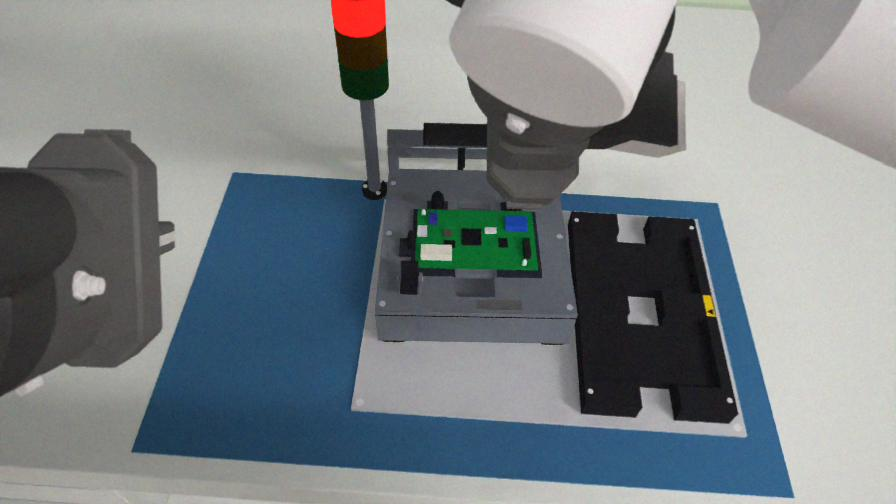

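Emit:
move(
  target={"side":"right","x":0.406,"y":-0.056,"z":1.121,"quat_wxyz":[0.966,0,-0.259,0]},
  min_time_s=1.2,
  cameras=[],
)

Emit:
move(
  target={"side":"right","x":0.428,"y":-0.056,"z":1.131,"quat_wxyz":[0.954,0,-0.3,0]},
  min_time_s=1,
  cameras=[],
)

Emit:
move(
  target={"side":"right","x":0.450,"y":-0.056,"z":1.134,"quat_wxyz":[0.94,0,-0.342,0]},
  min_time_s=1,
  cameras=[],
)

Emit:
move(
  target={"side":"right","x":0.472,"y":-0.056,"z":1.134,"quat_wxyz":[0.924,0,-0.383,0]},
  min_time_s=1,
  cameras=["head_camera"],
)

Scene clock: 747.53 s.
Joint torques (N m): left_arm=[-10.02 6.65 5.5 -4.02 -0.72 -0.93 0.18] | right_arm=[-22.92 -3.84 -10.24 -2.11 1.38 -3.69 0.07]
External joint torques (N m): left_arm=[0.87 0.13 -1.13 0.4 0.42 -0.16 0.22] | right_arm=[1.26 3.82 -0.21 0.84 0.26 -3.17 0.04]
Motor temperatures (°C): left_arm=[29 31 29 32 38 34 40] | right_arm=[36 33 29 32 45 36 36]
Wrist force (N): left_arm=[-6.3 0.6 -7.7] | right_arm=[-7.1 -0.8 0.5]
Wrist torque (N m): left_arm=[-0.12 -0.67 -0.16] | right_arm=[-0.17 1.16 0.71]
Wrist force, peak (N): left_arm=[-6.4 0.6 -7.9] | right_arm=[-4.1 15.1 18.2]
move: done
base_odometry: x=-0.984 y=-1.538 heading=-2.522
lidar_m: 0.88 0.55 0.46 1.01 1.45 2.03 4.16 4.45 3.36 0.71 0.74 0.91
base_status: not commanded
joint_positions: torso_squat_rad=+0.350 torso_shift_rad=+0.000 torso_pitch_rad=+0.299 torso_yaw_rad=+0.000 left_shoulder_pitch_rad=-0.655 left_shoulder_roll_rad=+0.830 left_shoulder_yaw_rad=-0.404 left_elbow_rad=-2.572 left_forearm_roll_rad=+0.357 left_wrist_pitch_rad=+1.842 left_hand_roll_rad=+1.022 left_gripper_m=+0.000 right_shoulder_pitch_rad=-1.544 right_shoulder_roll_rad=-0.633 right_shoulder_yaw_rad=+0.845 right_elbow_rad=-1.475 right_forearm_roll_rad=-0.847 right_wrist_pitch_rad=+1.594 right_hand_roll_rad=-1.055 right_gripper_m=+0.014 head_pan_rad=+0.000 head_tilt_rad=+0.650
joint_status: all done
wheel_motors_off: 0
motor_effort: left_wheel=+5(6) right_wheel=+1(3)
contact_limits: right_gripper_m 600 mA
chest: x=-0.1370 y=-0.0008 z=+1.2337 quat_wxyz=(+0.989, +0.001, +0.149, +0.000) (m; base frame)
left_hand: x=+0.2501 y=+0.1795 z=+1.1002 quat_wxyz=(+0.924, +0.000, -0.383, +0.000) (m; base frame)
right_hand: x=+0.4056 y=-0.0567 z=+1.1213 quat_wxyz=(+0.966, +0.000, -0.260, +0.000) (m; base frame)
right_hand_status: reached (checked arc, planned for 1.2 s): 1 mm and 0.1 deg off.
pictures: none
No camera images: "cameras" was empty.

Scene clock: 748.87 s.
Joint torques (N m): left_arm=[-9.99 6.4 5.54 -3.94 -0.71 -0.94 0.06] | right_arm=[-21.06 0.54 -6.62 -1.92 0.36 -3.83 0.03]
External joint torques (N m): left_arm=[0.9 -0.11 -1.09 0.48 0.43 -0.17 0.1] | right_arm=[3.52 8.36 3.4 1.03 -0.87 -3.22 0]
Motor temperatures (°C): left_arm=[29 31 29 32 38 34 40] | right_arm=[36 33 29 32 45 36 36]
Wrist force (N): left_arm=[-6.1 0.7 -7.9] | right_arm=[-2.5 -2.5 6.4]
Wrist torque (N m): left_arm=[-0.13 -0.65 -0.17] | right_arm=[-0.01 1.05 0.81]
Wrist force, peak (N): left_arm=[-6.2 0.5 -8.0] | right_arm=[-8.3 0.4 -2.0]
move: done
base_odometry: x=-0.984 y=-1.538 heading=-2.522
lidar_m: 0.88 0.55 0.46 1.01 1.45 2.03 4.16 4.46 3.36 0.71 0.75 0.91
base_status: not commanded
joint_positions: torso_squat_rad=+0.350 torso_shift_rad=+0.000 torso_pitch_rad=+0.299 torso_yaw_rad=+0.000 left_shoulder_pitch_rad=-0.655 left_shoulder_roll_rad=+0.830 left_shoulder_yaw_rad=-0.404 left_elbow_rad=-2.572 left_forearm_roll_rad=+0.357 left_wrist_pitch_rad=+1.842 left_hand_roll_rad=+1.022 left_gripper_m=+0.000 right_shoulder_pitch_rad=-1.559 right_shoulder_roll_rad=-0.629 right_shoulder_yaw_rad=+0.857 right_elbow_rad=-1.437 right_forearm_roll_rad=-0.782 right_wrist_pitch_rad=+1.531 right_hand_roll_rad=-1.042 right_gripper_m=+0.014 head_pan_rad=+0.000 head_tilt_rad=+0.650
joint_status: all done
wheel_motors_off: 0
motor_effort: left_wheel=+4(6) right_wheel=-1(2)
contact_limits: right_gripper_m 600 mA
chest: x=-0.1370 y=-0.0009 z=+1.2337 quat_wxyz=(+0.989, +0.001, +0.149, +0.000) (m; base frame)
left_hand: x=+0.2501 y=+0.1795 z=+1.1003 quat_wxyz=(+0.924, +0.000, -0.383, +0.000) (m; base frame)
right_hand: x=+0.4284 y=-0.0571 z=+1.1319 quat_wxyz=(+0.954, +0.000, -0.301, -0.001) (m; base frame)
right_hand_status: reached (checked arc, planned for 1.0 s): 1 mm and 0.1 deg off.
pictures: none
No camera images: "cameras" was empty.

Scene clock: 750.20 s.
Joint torques (N m): left_arm=[-9.97 6.77 5.78 -3.92 -0.67 -0.92 0.19] | right_arm=[-11.25 5.36 -0.87 -0.74 -3.08 -2.47 -0.6]
External joint torques (N m): left_arm=[0.93 0.25 -0.85 0.49 0.47 -0.15 0.22] | right_arm=[13.66 13.29 9.14 2.27 -4.43 -1.79 -0.64]
Motor temperatures (°C): left_arm=[29 31 29 32 38 34 40] | right_arm=[36 33 29 32 45 36 36]
Wrist force (N): left_arm=[-5.9 0.6 -7.7] | right_arm=[12.1 -4.9 20.4]
Wrist torque (N m): left_arm=[-0.13 -0.62 -0.17] | right_arm=[-0.02 0.65 0.75]
Wrist force, peak (N): left_arm=[-6.2 0.4 -8.1] | right_arm=[12.9 -4.4 21.5]
move: done
base_odometry: x=-0.984 y=-1.538 heading=-2.522
lidar_m: 0.89 0.55 0.47 1.01 1.45 2.04 4.16 4.46 3.35 0.73 0.74 0.92
base_status: not commanded
joint_positions: torso_squat_rad=+0.350 torso_shift_rad=-0.001 torso_pitch_rad=+0.298 torso_yaw_rad=+0.000 left_shoulder_pitch_rad=-0.655 left_shoulder_roll_rad=+0.830 left_shoulder_yaw_rad=-0.404 left_elbow_rad=-2.572 left_forearm_roll_rad=+0.357 left_wrist_pitch_rad=+1.842 left_hand_roll_rad=+1.022 left_gripper_m=+0.000 right_shoulder_pitch_rad=-1.560 right_shoulder_roll_rad=-0.622 right_shoulder_yaw_rad=+0.876 right_elbow_rad=-1.402 right_forearm_roll_rad=-0.702 right_wrist_pitch_rad=+1.448 right_hand_roll_rad=-1.044 right_gripper_m=+0.014 head_pan_rad=+0.000 head_tilt_rad=+0.650
joint_status: all done
wheel_motors_off: 0
motor_effort: left_wheel=+3(6) right_wheel=+1(3)
contact_limits: right_gripper_m 600 mA
chest: x=-0.1374 y=-0.0009 z=+1.2338 quat_wxyz=(+0.989, +0.001, +0.149, +0.000) (m; base frame)
left_hand: x=+0.2499 y=+0.1794 z=+1.1006 quat_wxyz=(+0.924, +0.000, -0.383, +0.000) (m; base frame)
right_hand: x=+0.4509 y=-0.0572 z=+1.1376 quat_wxyz=(+0.939, +0.000, -0.345, -0.001) (m; base frame)
right_hand_status: reached (checked arc, planned for 1.0 s): 4 mm and 0.4 deg off.
pictures: none
No camera images: "cameras" was empty.

Scene clock: 751.53 s.
Joint torques (N m): left_arm=[-10.01 6.61 5.6 -3.92 -0.74 -0.94 0.2] | right_arm=[-5.4 5.27 0.56 -0.39 -4.23 -0.76 -0.56]
External joint torques (N m): left_arm=[0.89 0.09 -1.03 0.48 0.4 -0.17 0.24] | right_arm=[19.88 13.27 10.48 2.71 -5.67 -0.02 -0.6]
Motor temperatures (°C): left_arm=[29 31 29 32 38 34 40] | right_arm=[36 33 29 32 45 36 36]
Wrist force (N): left_arm=[-6.3 0.6 -7.7] | right_arm=[20.4 -1.7 19.5]
Wrist torque (N m): left_arm=[-0.12 -0.67 -0.18] | right_arm=[0.03 0.55 0.68]
Wrist force, peak (N): left_arm=[-6.6 0.5 -7.8] | right_arm=[14.6 -6.3 24.1]
move: done
base_odometry: x=-0.984 y=-1.538 heading=-2.522
lidar_m: 0.88 0.54 0.46 1.02 1.45 2.04 4.15 4.46 3.36 0.72 0.75 0.92
base_status: not commanded
joint_positions: torso_squat_rad=+0.350 torso_shift_rad=-0.001 torso_pitch_rad=+0.298 torso_yaw_rad=+0.000 left_shoulder_pitch_rad=-0.655 left_shoulder_roll_rad=+0.830 left_shoulder_yaw_rad=-0.404 left_elbow_rad=-2.572 left_forearm_roll_rad=+0.357 left_wrist_pitch_rad=+1.842 left_hand_roll_rad=+1.022 left_gripper_m=+0.000 right_shoulder_pitch_rad=-1.554 right_shoulder_roll_rad=-0.607 right_shoulder_yaw_rad=+0.900 right_elbow_rad=-1.353 right_forearm_roll_rad=-0.616 right_wrist_pitch_rad=+1.354 right_hand_roll_rad=-1.053 right_gripper_m=+0.014 head_pan_rad=+0.000 head_tilt_rad=+0.650
joint_status: all done
wheel_motors_off: 0
motor_effort: left_wheel=+4(5) right_wheel=+2(3)
contact_limits: right_gripper_m 600 mA
chest: x=-0.1375 y=-0.0009 z=+1.2338 quat_wxyz=(+0.989, +0.001, +0.149, +0.000) (m; base frame)
left_hand: x=+0.2498 y=+0.1794 z=+1.1007 quat_wxyz=(+0.924, +0.000, -0.383, +0.000) (m; base frame)
right_hand: x=+0.4733 y=-0.0568 z=+1.1384 quat_wxyz=(+0.922, +0.000, -0.387, -0.001) (m; base frame)
right_hand_status: reached (checked arc, planned for 1.0 s): 5 mm and 0.5 deg off.
pictures: head_camera
camera_calibration:
head_camera: T_world_to_cam=[[0.0306241, -0.998771, 0.0389585, -0.0562662], [-0.788056, -0.0481022, -0.613721, 0.883983], [0.614841, -0.0119069, -0.788561, 1.09305], [0, 0, 0, 1]] pos_world=[0.0263008, -0.000660795, 1.40665]

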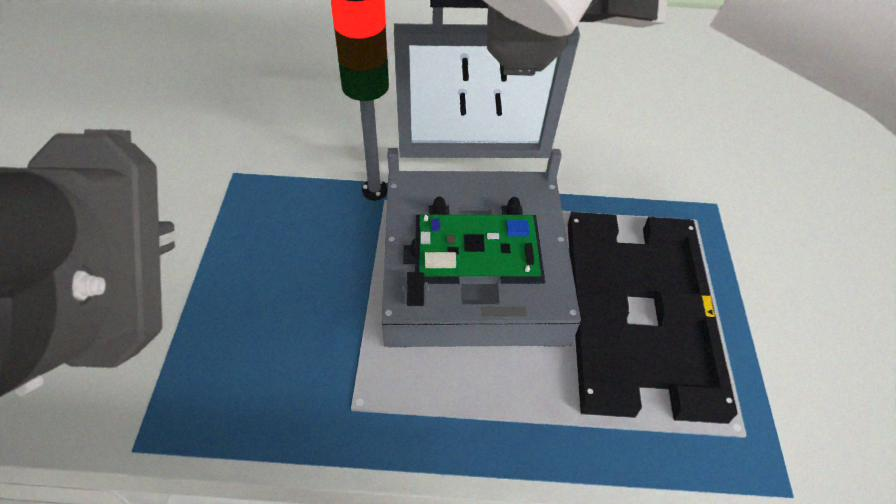

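Emit:
move(
  target={"side":"right","x":0.478,"y":-0.060,"z":1.139,"quat_wxyz":[0.918,0,-0.396,0]},
  min_time_s=1,
  cameras=[],
)

Emit:
move(
  target={"side":"right","x":0.496,"y":-0.060,"z":1.138,"quat_wxyz":[0.9,0,-0.436,0]},
  min_time_s=1,
  cameras=["head_camera"],
)

Scene clock: 758.80 s.
Joint torques (N m): left_arm=[-10.07 6.98 5.81 -3.96 -0.73 -0.85 0.12] | right_arm=[-14.29 -9.45 -4.61 -0.12 0.82 0.07 -0.38]
External joint torques (N m): left_arm=[0.82 0.47 -0.81 0.45 0.4 -0.09 0.16] | right_arm=[11.02 -1.39 5.35 2.98 -0.65 0.83 -0.43]
Motor temperatures (°C): left_arm=[29 31 29 32 38 34 40] | right_arm=[35 33 29 32 45 36 36]
Wrist force (N): left_arm=[-6.2 0.8 -7.7] | right_arm=[3.4 12.4 3.1]
Wrist torque (N m): left_arm=[-0.15 -0.66 -0.17] | right_arm=[0.14 0.97 0.52]
Wrist force, peak (N): left_arm=[-6.3 0.4 -8.0] | right_arm=[20.6 -1.6 19.3]
move: done
base_odometry: x=-0.984 y=-1.538 heading=-2.522
lidar_m: 0.88 0.54 0.46 1.01 1.45 2.03 4.15 4.46 3.36 0.71 0.75 0.91
base_status: not commanded
joint_positions: torso_squat_rad=+0.350 torso_shift_rad=+0.000 torso_pitch_rad=+0.299 torso_yaw_rad=+0.000 left_shoulder_pitch_rad=-0.655 left_shoulder_roll_rad=+0.830 left_shoulder_yaw_rad=-0.404 left_elbow_rad=-2.572 left_forearm_roll_rad=+0.357 left_wrist_pitch_rad=+1.842 left_hand_roll_rad=+1.022 left_gripper_m=+0.000 right_shoulder_pitch_rad=-1.551 right_shoulder_roll_rad=-0.614 right_shoulder_yaw_rad=+0.902 right_elbow_rad=-1.353 right_forearm_roll_rad=-0.599 right_wrist_pitch_rad=+1.333 right_hand_roll_rad=-1.054 right_gripper_m=+0.014 head_pan_rad=+0.000 head_tilt_rad=+0.650
joint_status: all done
wheel_motors_off: 0
motor_effort: left_wheel=+2(5) right_wheel=+2(3)
contact_limits: right_gripper_m 600 mA
chest: x=-0.1372 y=-0.0008 z=+1.2337 quat_wxyz=(+0.989, +0.000, +0.149, +0.000) (m; base frame)
left_hand: x=+0.2500 y=+0.1797 z=+1.1004 quat_wxyz=(+0.924, +0.000, -0.383, +0.000) (m; base frame)
right_hand: x=+0.4783 y=-0.0587 z=+1.1406 quat_wxyz=(+0.918, +0.001, -0.397, +0.001) (m; base frame)
right_hand_status: reached (checked arc, planned for 1.0 s): 2 mm and 0.2 deg off.
pictures: none
No camera images: "cameras" was empty.

Scene clock: 760.13 s.
Joint torques (N m): left_arm=[-10.09 6.73 5.65 -3.99 -0.78 -0.89 0.14] | right_arm=[-15.09 -9.39 -5.58 2.47 1.36 0.99 -0.07]
External joint torques (N m): left_arm=[0.8 0.23 -0.97 0.43 0.36 -0.12 0.18] | right_arm=[10.44 -1.32 4.33 5.64 -0.18 1.76 -0.12]
Motor temperatures (°C): left_arm=[29 31 29 32 38 34 40] | right_arm=[35 33 29 32 45 36 36]
Wrist force (N): left_arm=[-6.2 0.4 -7.8] | right_arm=[5.0 17.7 2.8]
Wrist torque (N m): left_arm=[-0.10 -0.65 -0.17] | right_arm=[-0.14 1.09 0.27]
Wrist force, peak (N): left_arm=[-6.2 0.6 -7.9] | right_arm=[10.6 14.2 9.6]
move: done
base_odometry: x=-0.984 y=-1.538 heading=-2.522
lidar_m: 0.88 0.54 0.46 1.02 1.44 2.03 4.16 4.45 3.36 0.73 0.75 0.91
base_status: not commanded
joint_positions: torso_squat_rad=+0.350 torso_shift_rad=+0.000 torso_pitch_rad=+0.299 torso_yaw_rad=+0.000 left_shoulder_pitch_rad=-0.655 left_shoulder_roll_rad=+0.830 left_shoulder_yaw_rad=-0.404 left_elbow_rad=-2.572 left_forearm_roll_rad=+0.357 left_wrist_pitch_rad=+1.842 left_hand_roll_rad=+1.022 left_gripper_m=+0.000 right_shoulder_pitch_rad=-1.537 right_shoulder_roll_rad=-0.602 right_shoulder_yaw_rad=+0.928 right_elbow_rad=-1.320 right_forearm_roll_rad=-0.505 right_wrist_pitch_rad=+1.245 right_hand_roll_rad=-1.088 right_gripper_m=+0.014 head_pan_rad=+0.000 head_tilt_rad=+0.650
joint_status: all done
wheel_motors_off: 0
motor_effort: left_wheel=+4(5) right_wheel=+0(2)
contact_limits: right_gripper_m 600 mA
chest: x=-0.1370 y=-0.0007 z=+1.2337 quat_wxyz=(+0.989, +0.000, +0.149, +0.000) (m; base frame)
left_hand: x=+0.2501 y=+0.1798 z=+1.1002 quat_wxyz=(+0.924, +0.000, -0.382, +0.000) (m; base frame)
right_hand: x=+0.4962 y=-0.0586 z=+1.1397 quat_wxyz=(+0.899, +0.001, -0.437, +0.001) (m; base frame)
right_hand_status: reached (checked arc, planned for 1.0 s): 2 mm and 0.2 deg off.
pictures: head_camera
camera_calibration:
head_camera: T_world_to_cam=[[0.0310585, -0.998749, 0.0391796, -0.0562507], [-0.788666, -0.0485687, -0.612901, 0.883285], [0.614037, -0.0118638, -0.789188, 1.09333], [0, 0, 0, 1]] pos_world=[0.0270213, -0.000309312, 1.40641]

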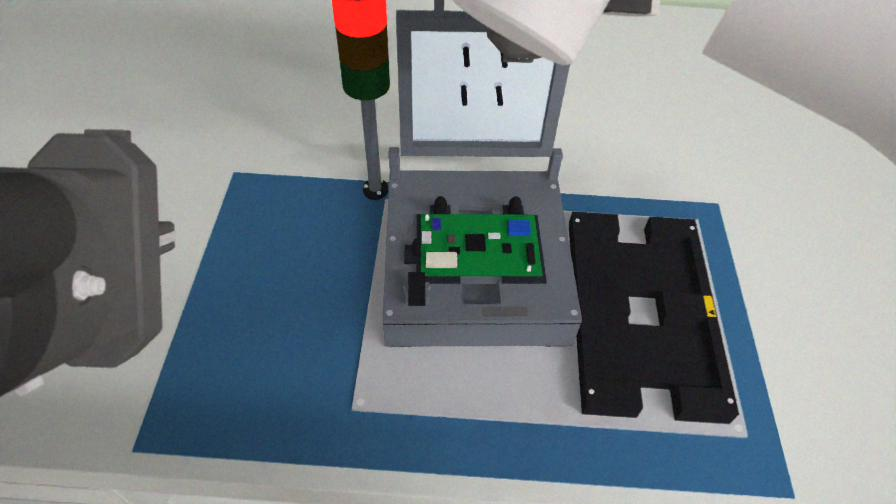

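Emit:
move(
  target={"side":"right","x":0.518,"y":-0.060,"z":1.131,"quat_wxyz":[0.887,0,-0.462,0]},
  min_time_s=1,
  cameras=["head_camera"],
)

Scene clock: 766.53 s.
Joint torques (N m): left_arm=[-10.02 6.44 5.74 -3.94 -0.79 -0.87 0.11] | right_arm=[-7.04 -8.86 -0.71 3.8 -0.25 2.81 0.61]
External joint torques (N m): left_arm=[0.88 -0.06 -0.88 0.47 0.35 -0.1 0.15] | right_arm=[19.05 -0.69 8.75 7.12 -1.79 3.6 0.56]
Motor temperatures (°C): left_arm=[29 31 29 32 38 34 40] | right_arm=[35 33 28 32 45 35 36]
Wrist force (N): left_arm=[-6.1 0.5 -7.9] | right_arm=[15.4 19.3 5.3]
Wrist torque (N m): left_arm=[-0.11 -0.64 -0.17] | right_arm=[-0.26 1.12 -0.42]
Wrist force, peak (N): left_arm=[-6.1 0.7 -8.2] | right_arm=[17.9 25.4 8.6]
move: done
base_odometry: x=-0.984 y=-1.538 heading=-2.522
lidar_m: 0.89 0.54 0.47 1.02 1.44 2.03 4.16 4.44 3.35 0.71 0.74 0.91
base_status: not commanded
joint_positions: torso_squat_rad=+0.350 torso_shift_rad=+0.000 torso_pitch_rad=+0.299 torso_yaw_rad=+0.000 left_shoulder_pitch_rad=-0.655 left_shoulder_roll_rad=+0.830 left_shoulder_yaw_rad=-0.404 left_elbow_rad=-2.572 left_forearm_roll_rad=+0.357 left_wrist_pitch_rad=+1.842 left_hand_roll_rad=+1.022 left_gripper_m=+0.000 right_shoulder_pitch_rad=-1.538 right_shoulder_roll_rad=-0.565 right_shoulder_yaw_rad=+0.947 right_elbow_rad=-1.215 right_forearm_roll_rad=-0.436 right_wrist_pitch_rad=+1.138 right_hand_roll_rad=-1.097 right_gripper_m=+0.014 head_pan_rad=+0.000 head_tilt_rad=+0.650
joint_status: all done
wheel_motors_off: 0
motor_effort: left_wheel=+5(5) right_wheel=+0(3)
contact_limits: right_gripper_m 600 mA
chest: x=-0.1372 y=-0.0005 z=+1.2338 quat_wxyz=(+0.989, +0.000, +0.149, +0.000) (m; base frame)
left_hand: x=+0.2499 y=+0.1800 z=+1.1004 quat_wxyz=(+0.924, +0.000, -0.383, +0.000) (m; base frame)
right_hand: x=+0.5179 y=-0.0579 z=+1.1352 quat_wxyz=(+0.885, +0.002, -0.465, +0.001) (m; base frame)
right_hand_status: reached (checked arc, planned for 1.0 s): 5 mm and 0.5 deg off.
pictures: head_camera
camera_calibration:
head_camera: T_world_to_cam=[[0.0312018, -0.998737, 0.039378, -0.056326], [-0.788365, -0.0488093, -0.613268, 0.883628], [0.614416, -0.0119092, -0.788893, 1.09318], [0, 0, 0, 1]] pos_world=[0.0267103, -0.000106714, 1.40652]

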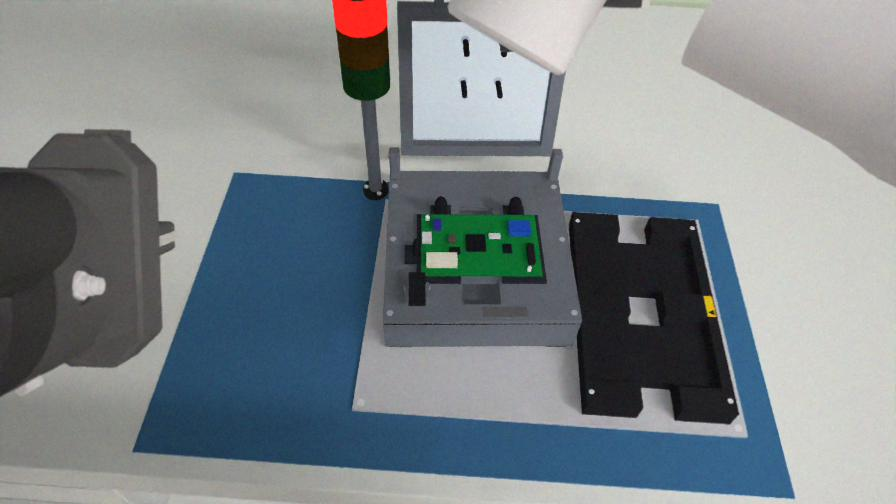

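Relax back to the .510 point and release.

Emit:
move(
  target={"side":"right","x":0.512,"y":-0.0585,"z":1.136,"quat_wxyz":[0.885,0,-0.466,0]},
  min_time_s=0.8,
  cameras=[],
)

Emit:
move(
  joints={"right_gripper_m":0.045},
  cameras=["right_wrist_camera"],
)

Scene clock: 771.63 s.
Joint torques (N m): left_arm=[-9.91 6.64 5.48 -4.02 -0.68 -0.89 0.13] | right_arm=[-15.19 -9.35 -4.4 -0.72 0.32 1.78 0.41]
External joint torques (N m): left_arm=[0.98 0.13 -1.14 0.39 0.46 -0.12 0.17] | right_arm=[10.68 -1.26 5.26 2.56 -1.25 2.54 0.36]
Motor temperatures (°C): left_arm=[29 31 29 32 38 34 40] | right_arm=[35 33 28 32 45 36 36]
Wrist force (N): left_arm=[-6.2 0.3 -7.9] | right_arm=[5.9 17.9 -10.1]
Wrist torque (N m): left_arm=[-0.07 -0.65 -0.17] | right_arm=[0.08 0.36 -0.24]
Wrist force, peak (N): left_arm=[-6.1 0.8 -8.1] | right_arm=[17.7 23.7 0.6]
move: done
base_odometry: x=-0.984 y=-1.538 heading=-2.522
lidar_m: 0.88 0.55 0.46 1.02 1.44 2.03 4.15 4.45 3.35 0.72 0.75 0.92
base_status: not commanded
joint_positions: torso_squat_rad=+0.350 torso_shift_rad=+0.000 torso_pitch_rad=+0.299 torso_yaw_rad=+0.000 left_shoulder_pitch_rad=-0.655 left_shoulder_roll_rad=+0.830 left_shoulder_yaw_rad=-0.404 left_elbow_rad=-2.572 left_forearm_roll_rad=+0.357 left_wrist_pitch_rad=+1.842 left_hand_roll_rad=+1.022 left_gripper_m=+0.000 right_shoulder_pitch_rad=-1.533 right_shoulder_roll_rad=-0.577 right_shoulder_yaw_rad=+0.948 right_elbow_rad=-1.256 right_forearm_roll_rad=-0.428 right_wrist_pitch_rad=+1.163 right_hand_roll_rad=-1.114 right_gripper_m=+0.014 head_pan_rad=+0.000 head_tilt_rad=+0.650
joint_status: all done
wheel_motors_off: 0
motor_effort: left_wheel=+3(5) right_wheel=+1(2)
contact_limits: right_gripper_m 600 mA
chest: x=-0.1369 y=-0.0006 z=+1.2337 quat_wxyz=(+0.989, +0.000, +0.149, +0.000) (m; base frame)
left_hand: x=+0.2502 y=+0.1798 z=+1.1001 quat_wxyz=(+0.924, +0.000, -0.382, +0.000) (m; base frame)
right_hand: x=+0.5129 y=-0.0575 z=+1.1375 quat_wxyz=(+0.884, +0.001, -0.467, +0.000) (m; base frame)
right_hand_status: reached (checked arc, planned for 0.8 s): 2 mm and 0.2 deg off.
pictures: none
No camera images: "cameras" was empty.

Scene clock: 772.47 s.
Joint torques (N m): left_arm=[-10.27 6.82 5.7 -3.99 -0.77 -0.9 0.16] | right_arm=[-2.55 -3.78 0.1 1.01 -5.01 3.46 0.43]
External joint torques (N m): left_arm=[0.62 0.31 -0.93 0.42 0.37 -0.13 0.2] | right_arm=[23.34 4.34 9.77 4.26 -6.59 4.23 0.38]
Motor temperatures (°C): left_arm=[29 31 29 32 38 34 40] | right_arm=[35 33 28 32 45 36 36]
Wrist force (N): left_arm=[-5.8 0.4 -7.8] | right_arm=[31.2 14.0 1.9]
Wrist torque (N m): left_arm=[-0.09 -0.61 -0.16] | right_arm=[-0.27 0.03 0.50]
Wrist force, peak (N): left_arm=[-6.4 0.5 -7.9] | right_arm=[34.5 13.7 3.0]
move: done
base_odometry: x=-0.984 y=-1.538 heading=-2.522
lidar_m: 0.88 0.55 0.46 1.00 1.45 2.03 4.16 4.45 3.36 0.72 0.74 0.92
base_status: not commanded
joint_positions: torso_squat_rad=+0.350 torso_shift_rad=+0.000 torso_pitch_rad=+0.299 torso_yaw_rad=+0.000 left_shoulder_pitch_rad=-0.655 left_shoulder_roll_rad=+0.830 left_shoulder_yaw_rad=-0.404 left_elbow_rad=-2.572 left_forearm_roll_rad=+0.357 left_wrist_pitch_rad=+1.842 left_hand_roll_rad=+1.022 left_gripper_m=+0.000 right_shoulder_pitch_rad=-1.536 right_shoulder_roll_rad=-0.578 right_shoulder_yaw_rad=+0.947 right_elbow_rad=-1.257 right_forearm_roll_rad=-0.426 right_wrist_pitch_rad=+1.163 right_hand_roll_rad=-1.114 right_gripper_m=+0.045 head_pan_rad=+0.000 head_tilt_rad=+0.650
joint_status: all done
wheel_motors_off: 0
motor_effort: left_wheel=+4(5) right_wheel=-2(3)
contact_limits: right_gripper_m 600 mA
chest: x=-0.1372 y=-0.0006 z=+1.2338 quat_wxyz=(+0.989, +0.000, +0.149, +0.000) (m; base frame)
left_hand: x=+0.2500 y=+0.1798 z=+1.1005 quat_wxyz=(+0.924, +0.000, -0.383, +0.000) (m; base frame)
right_hand: x=+0.5135 y=-0.0576 z=+1.1408 quat_wxyz=(+0.883, +0.002, -0.469, +0.000) (m; base frame)
pictures: right_wrist_camera
camera_calibration:
right_wrist_camera: T_world_to_cam=[[-0.545019, 0.0214933, -0.838148, 1.2397], [-0.36365, 0.894687, 0.259412, -0.0245165], [0.755456, 0.446177, -0.479805, 0.256854], [0, 0, 0, 1]] pos_world=[0.472703, -0.119313, 1.16865]

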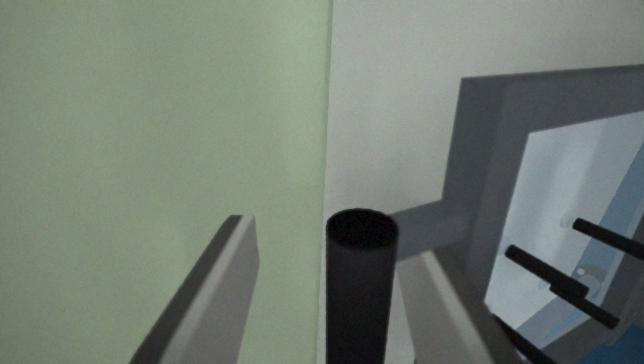

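Emit:
move(
  target={"side":"right","x":0.511,"y":-0.058,"z":1.147,"quat_wxyz":[0.885,0,-0.466,0]},
  min_time_s=0.8,
  cameras=["right_wrist_camera","head_camera"],
)

Scene clock: 781.77 s.
Joint torques (N m): left_arm=[-10.05 6.72 5.55 -4.01 -0.73 -0.9 0.24] | right_arm=[-23.77 -10.81 -9.88 -2.15 1.14 0.39 0.47]
External joint torques (N m): left_arm=[0.83 0.21 -1.07 0.41 0.4 -0.14 0.27] | right_arm=[2.09 -2.68 -0.16 1.06 -0.44 1.17 0.43]
Motor temperatures (°C): left_arm=[29 31 29 32 38 34 40] | right_arm=[35 33 28 32 46 36 36]
Wrist force (N): left_arm=[-6.3 0.5 -7.7] | right_arm=[-3.2 14.9 -11.1]
Wrist torque (N m): left_arm=[-0.09 -0.66 -0.18] | right_arm=[-0.08 0.45 0.36]
Wrist force, peak (N): left_arm=[-6.4 0.5 -8.2] | right_arm=[32.3 14.2 2.8]
move: done
base_odometry: x=-0.984 y=-1.538 heading=-2.522
lidar_m: 0.89 0.56 0.46 1.01 1.45 2.03 4.16 4.45 3.35 0.72 0.74 0.92
base_status: not commanded
joint_positions: torso_squat_rad=+0.350 torso_shift_rad=+0.000 torso_pitch_rad=+0.300 torso_yaw_rad=+0.000 left_shoulder_pitch_rad=-0.655 left_shoulder_roll_rad=+0.830 left_shoulder_yaw_rad=-0.404 left_elbow_rad=-2.572 left_forearm_roll_rad=+0.357 left_wrist_pitch_rad=+1.842 left_hand_roll_rad=+1.022 left_gripper_m=+0.000 right_shoulder_pitch_rad=-1.546 right_shoulder_roll_rad=-0.584 right_shoulder_yaw_rad=+0.941 right_elbow_rad=-1.269 right_forearm_roll_rad=-0.444 right_wrist_pitch_rad=+1.185 right_hand_roll_rad=-1.105 right_gripper_m=+0.045 head_pan_rad=+0.000 head_tilt_rad=+0.650
joint_status: all done
wheel_motors_off: 0
motor_effort: left_wheel=+3(5) right_wheel=-3(3)
contact_limits: right_gripper_m 600 mA
chest: x=-0.1367 y=-0.0006 z=+1.2337 quat_wxyz=(+0.989, +0.000, +0.149, +0.000) (m; base frame)
left_hand: x=+0.2503 y=+0.1798 z=+1.1000 quat_wxyz=(+0.924, +0.000, -0.382, +0.000) (m; base frame)
right_hand: x=+0.5115 y=-0.0572 z=+1.1462 quat_wxyz=(+0.885, +0.000, -0.466, +0.001) (m; base frame)
right_hand_status: reached (checked arc, planned for 0.8 s): 1 mm and 0.1 deg off.
pictures: head_camera, right_wrist_camera
camera_calibration:
head_camera: T_world_to_cam=[[0.0311058, -0.998746, 0.0392249, -0.0562626], [-0.78891, -0.0486291, -0.612582, 0.883034], [0.613721, -0.0118901, -0.789433, 1.09342], [0, 0, 0, 1]] pos_world=[0.0273301, -0.000250079, 1.40632]
right_wrist_camera: T_world_to_cam=[[-0.552229, 0.019813, -0.833457, 1.24138], [-0.361165, 0.895352, 0.260584, -0.0295048], [0.751401, 0.444917, -0.487283, 0.271404], [0, 0, 0, 1]] pos_world=[0.470938, -0.118931, 1.17458]

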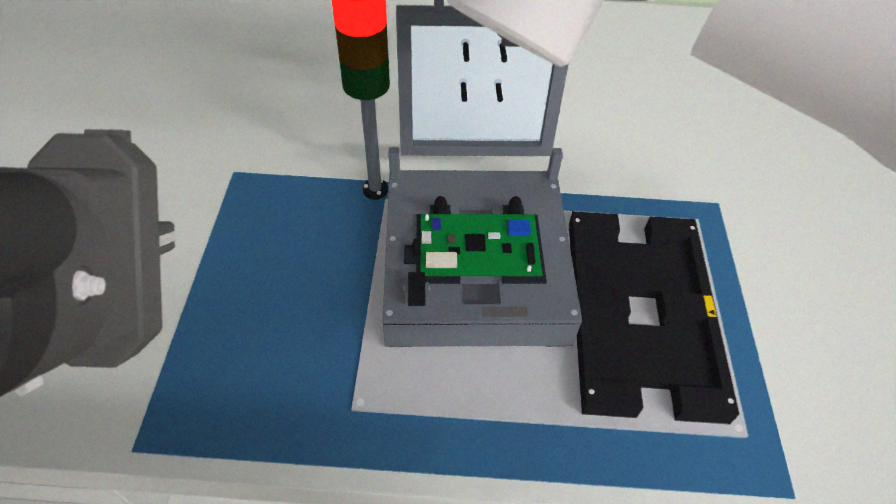

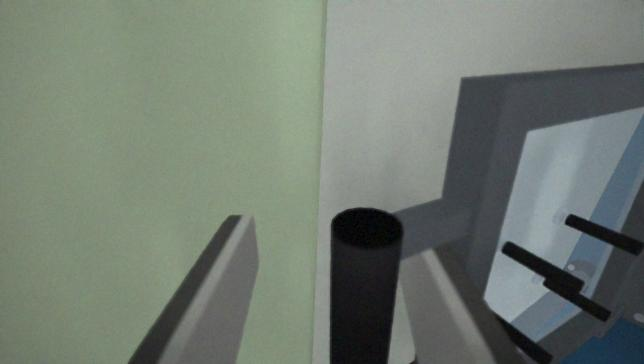

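Emit:
move(
  target={"side":"right","x":0.444,"y":-0.058,"z":1.192,"quat_wxyz":[0.885,0,-0.466,0]},
  min_time_s=1.5,
  cameras=["right_wrist_camera","head_camera"],
)

Scene clock: 789.27 s.
Joint torques (N m): left_arm=[-10.04 6.68 5.8 -4.07 -0.65 -0.88 0.14] | right_arm=[-22.1 -7.77 -11.44 -2.25 1.1 -0.55 -0.18]
External joint torques (N m): left_arm=[0.84 0.17 -0.82 0.35 0.49 -0.11 0.18] | right_arm=[1.27 -0.14 -0.49 -0.07 -0.64 0.05 -0.23]
Motor temperatures (°C): left_arm=[29 31 29 32 38 34 40] | right_arm=[35 34 28 32 45 36 36]
Wrist force (N): left_arm=[-6.1 0.4 -7.5] | right_arm=[-3.0 10.8 -10.4]
Wrist torque (N m): left_arm=[-0.09 -0.65 -0.18] | right_arm=[-0.08 0.55 0.49]
Wrist force, peak (N): left_arm=[-6.3 0.7 -7.9] | right_arm=[-2.7 19.8 -12.8]
move: done
base_odometry: x=-0.984 y=-1.538 heading=-2.522
lidar_m: 0.88 0.55 0.46 1.02 1.45 2.03 4.16 4.45 3.35 0.72 0.74 0.92
base_status: not commanded
joint_positions: torso_squat_rad=+0.350 torso_shift_rad=+0.000 torso_pitch_rad=+0.300 torso_yaw_rad=+0.000 left_shoulder_pitch_rad=-0.655 left_shoulder_roll_rad=+0.830 left_shoulder_yaw_rad=-0.404 left_elbow_rad=-2.572 left_forearm_roll_rad=+0.357 left_wrist_pitch_rad=+1.842 left_hand_roll_rad=+1.022 left_gripper_m=+0.000 right_shoulder_pitch_rad=-1.548 right_shoulder_roll_rad=-0.719 right_shoulder_yaw_rad=+0.913 right_elbow_rad=-1.677 right_forearm_roll_rad=-0.496 right_wrist_pitch_rad=+1.471 right_hand_roll_rad=-1.212 right_gripper_m=+0.045 head_pan_rad=+0.000 head_tilt_rad=+0.650
joint_status: all done
wheel_motors_off: 0
motor_effort: left_wheel=+4(5) right_wheel=+0(3)
contact_limits: right_gripper_m 600 mA
chest: x=-0.1367 y=-0.0007 z=+1.2337 quat_wxyz=(+0.989, +0.000, +0.149, +0.000) (m; base frame)
left_hand: x=+0.2504 y=+0.1797 z=+1.1000 quat_wxyz=(+0.924, +0.000, -0.382, +0.000) (m; base frame)
right_hand: x=+0.4444 y=-0.0580 z=+1.1918 quat_wxyz=(+0.885, +0.000, -0.466, +0.000) (m; base frame)
right_hand_status: reached (checked arc, planned for 1.5 s): 0 mm and 0.0 deg off.
pictures: head_camera, right_wrist_camera
camera_calibration:
head_camera: T_world_to_cam=[[0.0310383, -0.998752, 0.0391228, -0.0562274], [-0.788981, -0.0485119, -0.6125, 0.882964], [0.613634, -0.0118561, -0.789502, 1.09345], [0, 0, 0, 1]] pos_world=[0.0274102, -0.00035897, 1.40629]
right_wrist_camera: T_world_to_cam=[[-0.551877, 0.019872, -0.833689, 1.24248], [-0.360065, 0.896049, 0.25971, -0.0643509], [0.752187, 0.44351, -0.487353, 0.343955], [0, 0, 0, 1]] pos_world=[0.403804, -0.119576, 1.22018]

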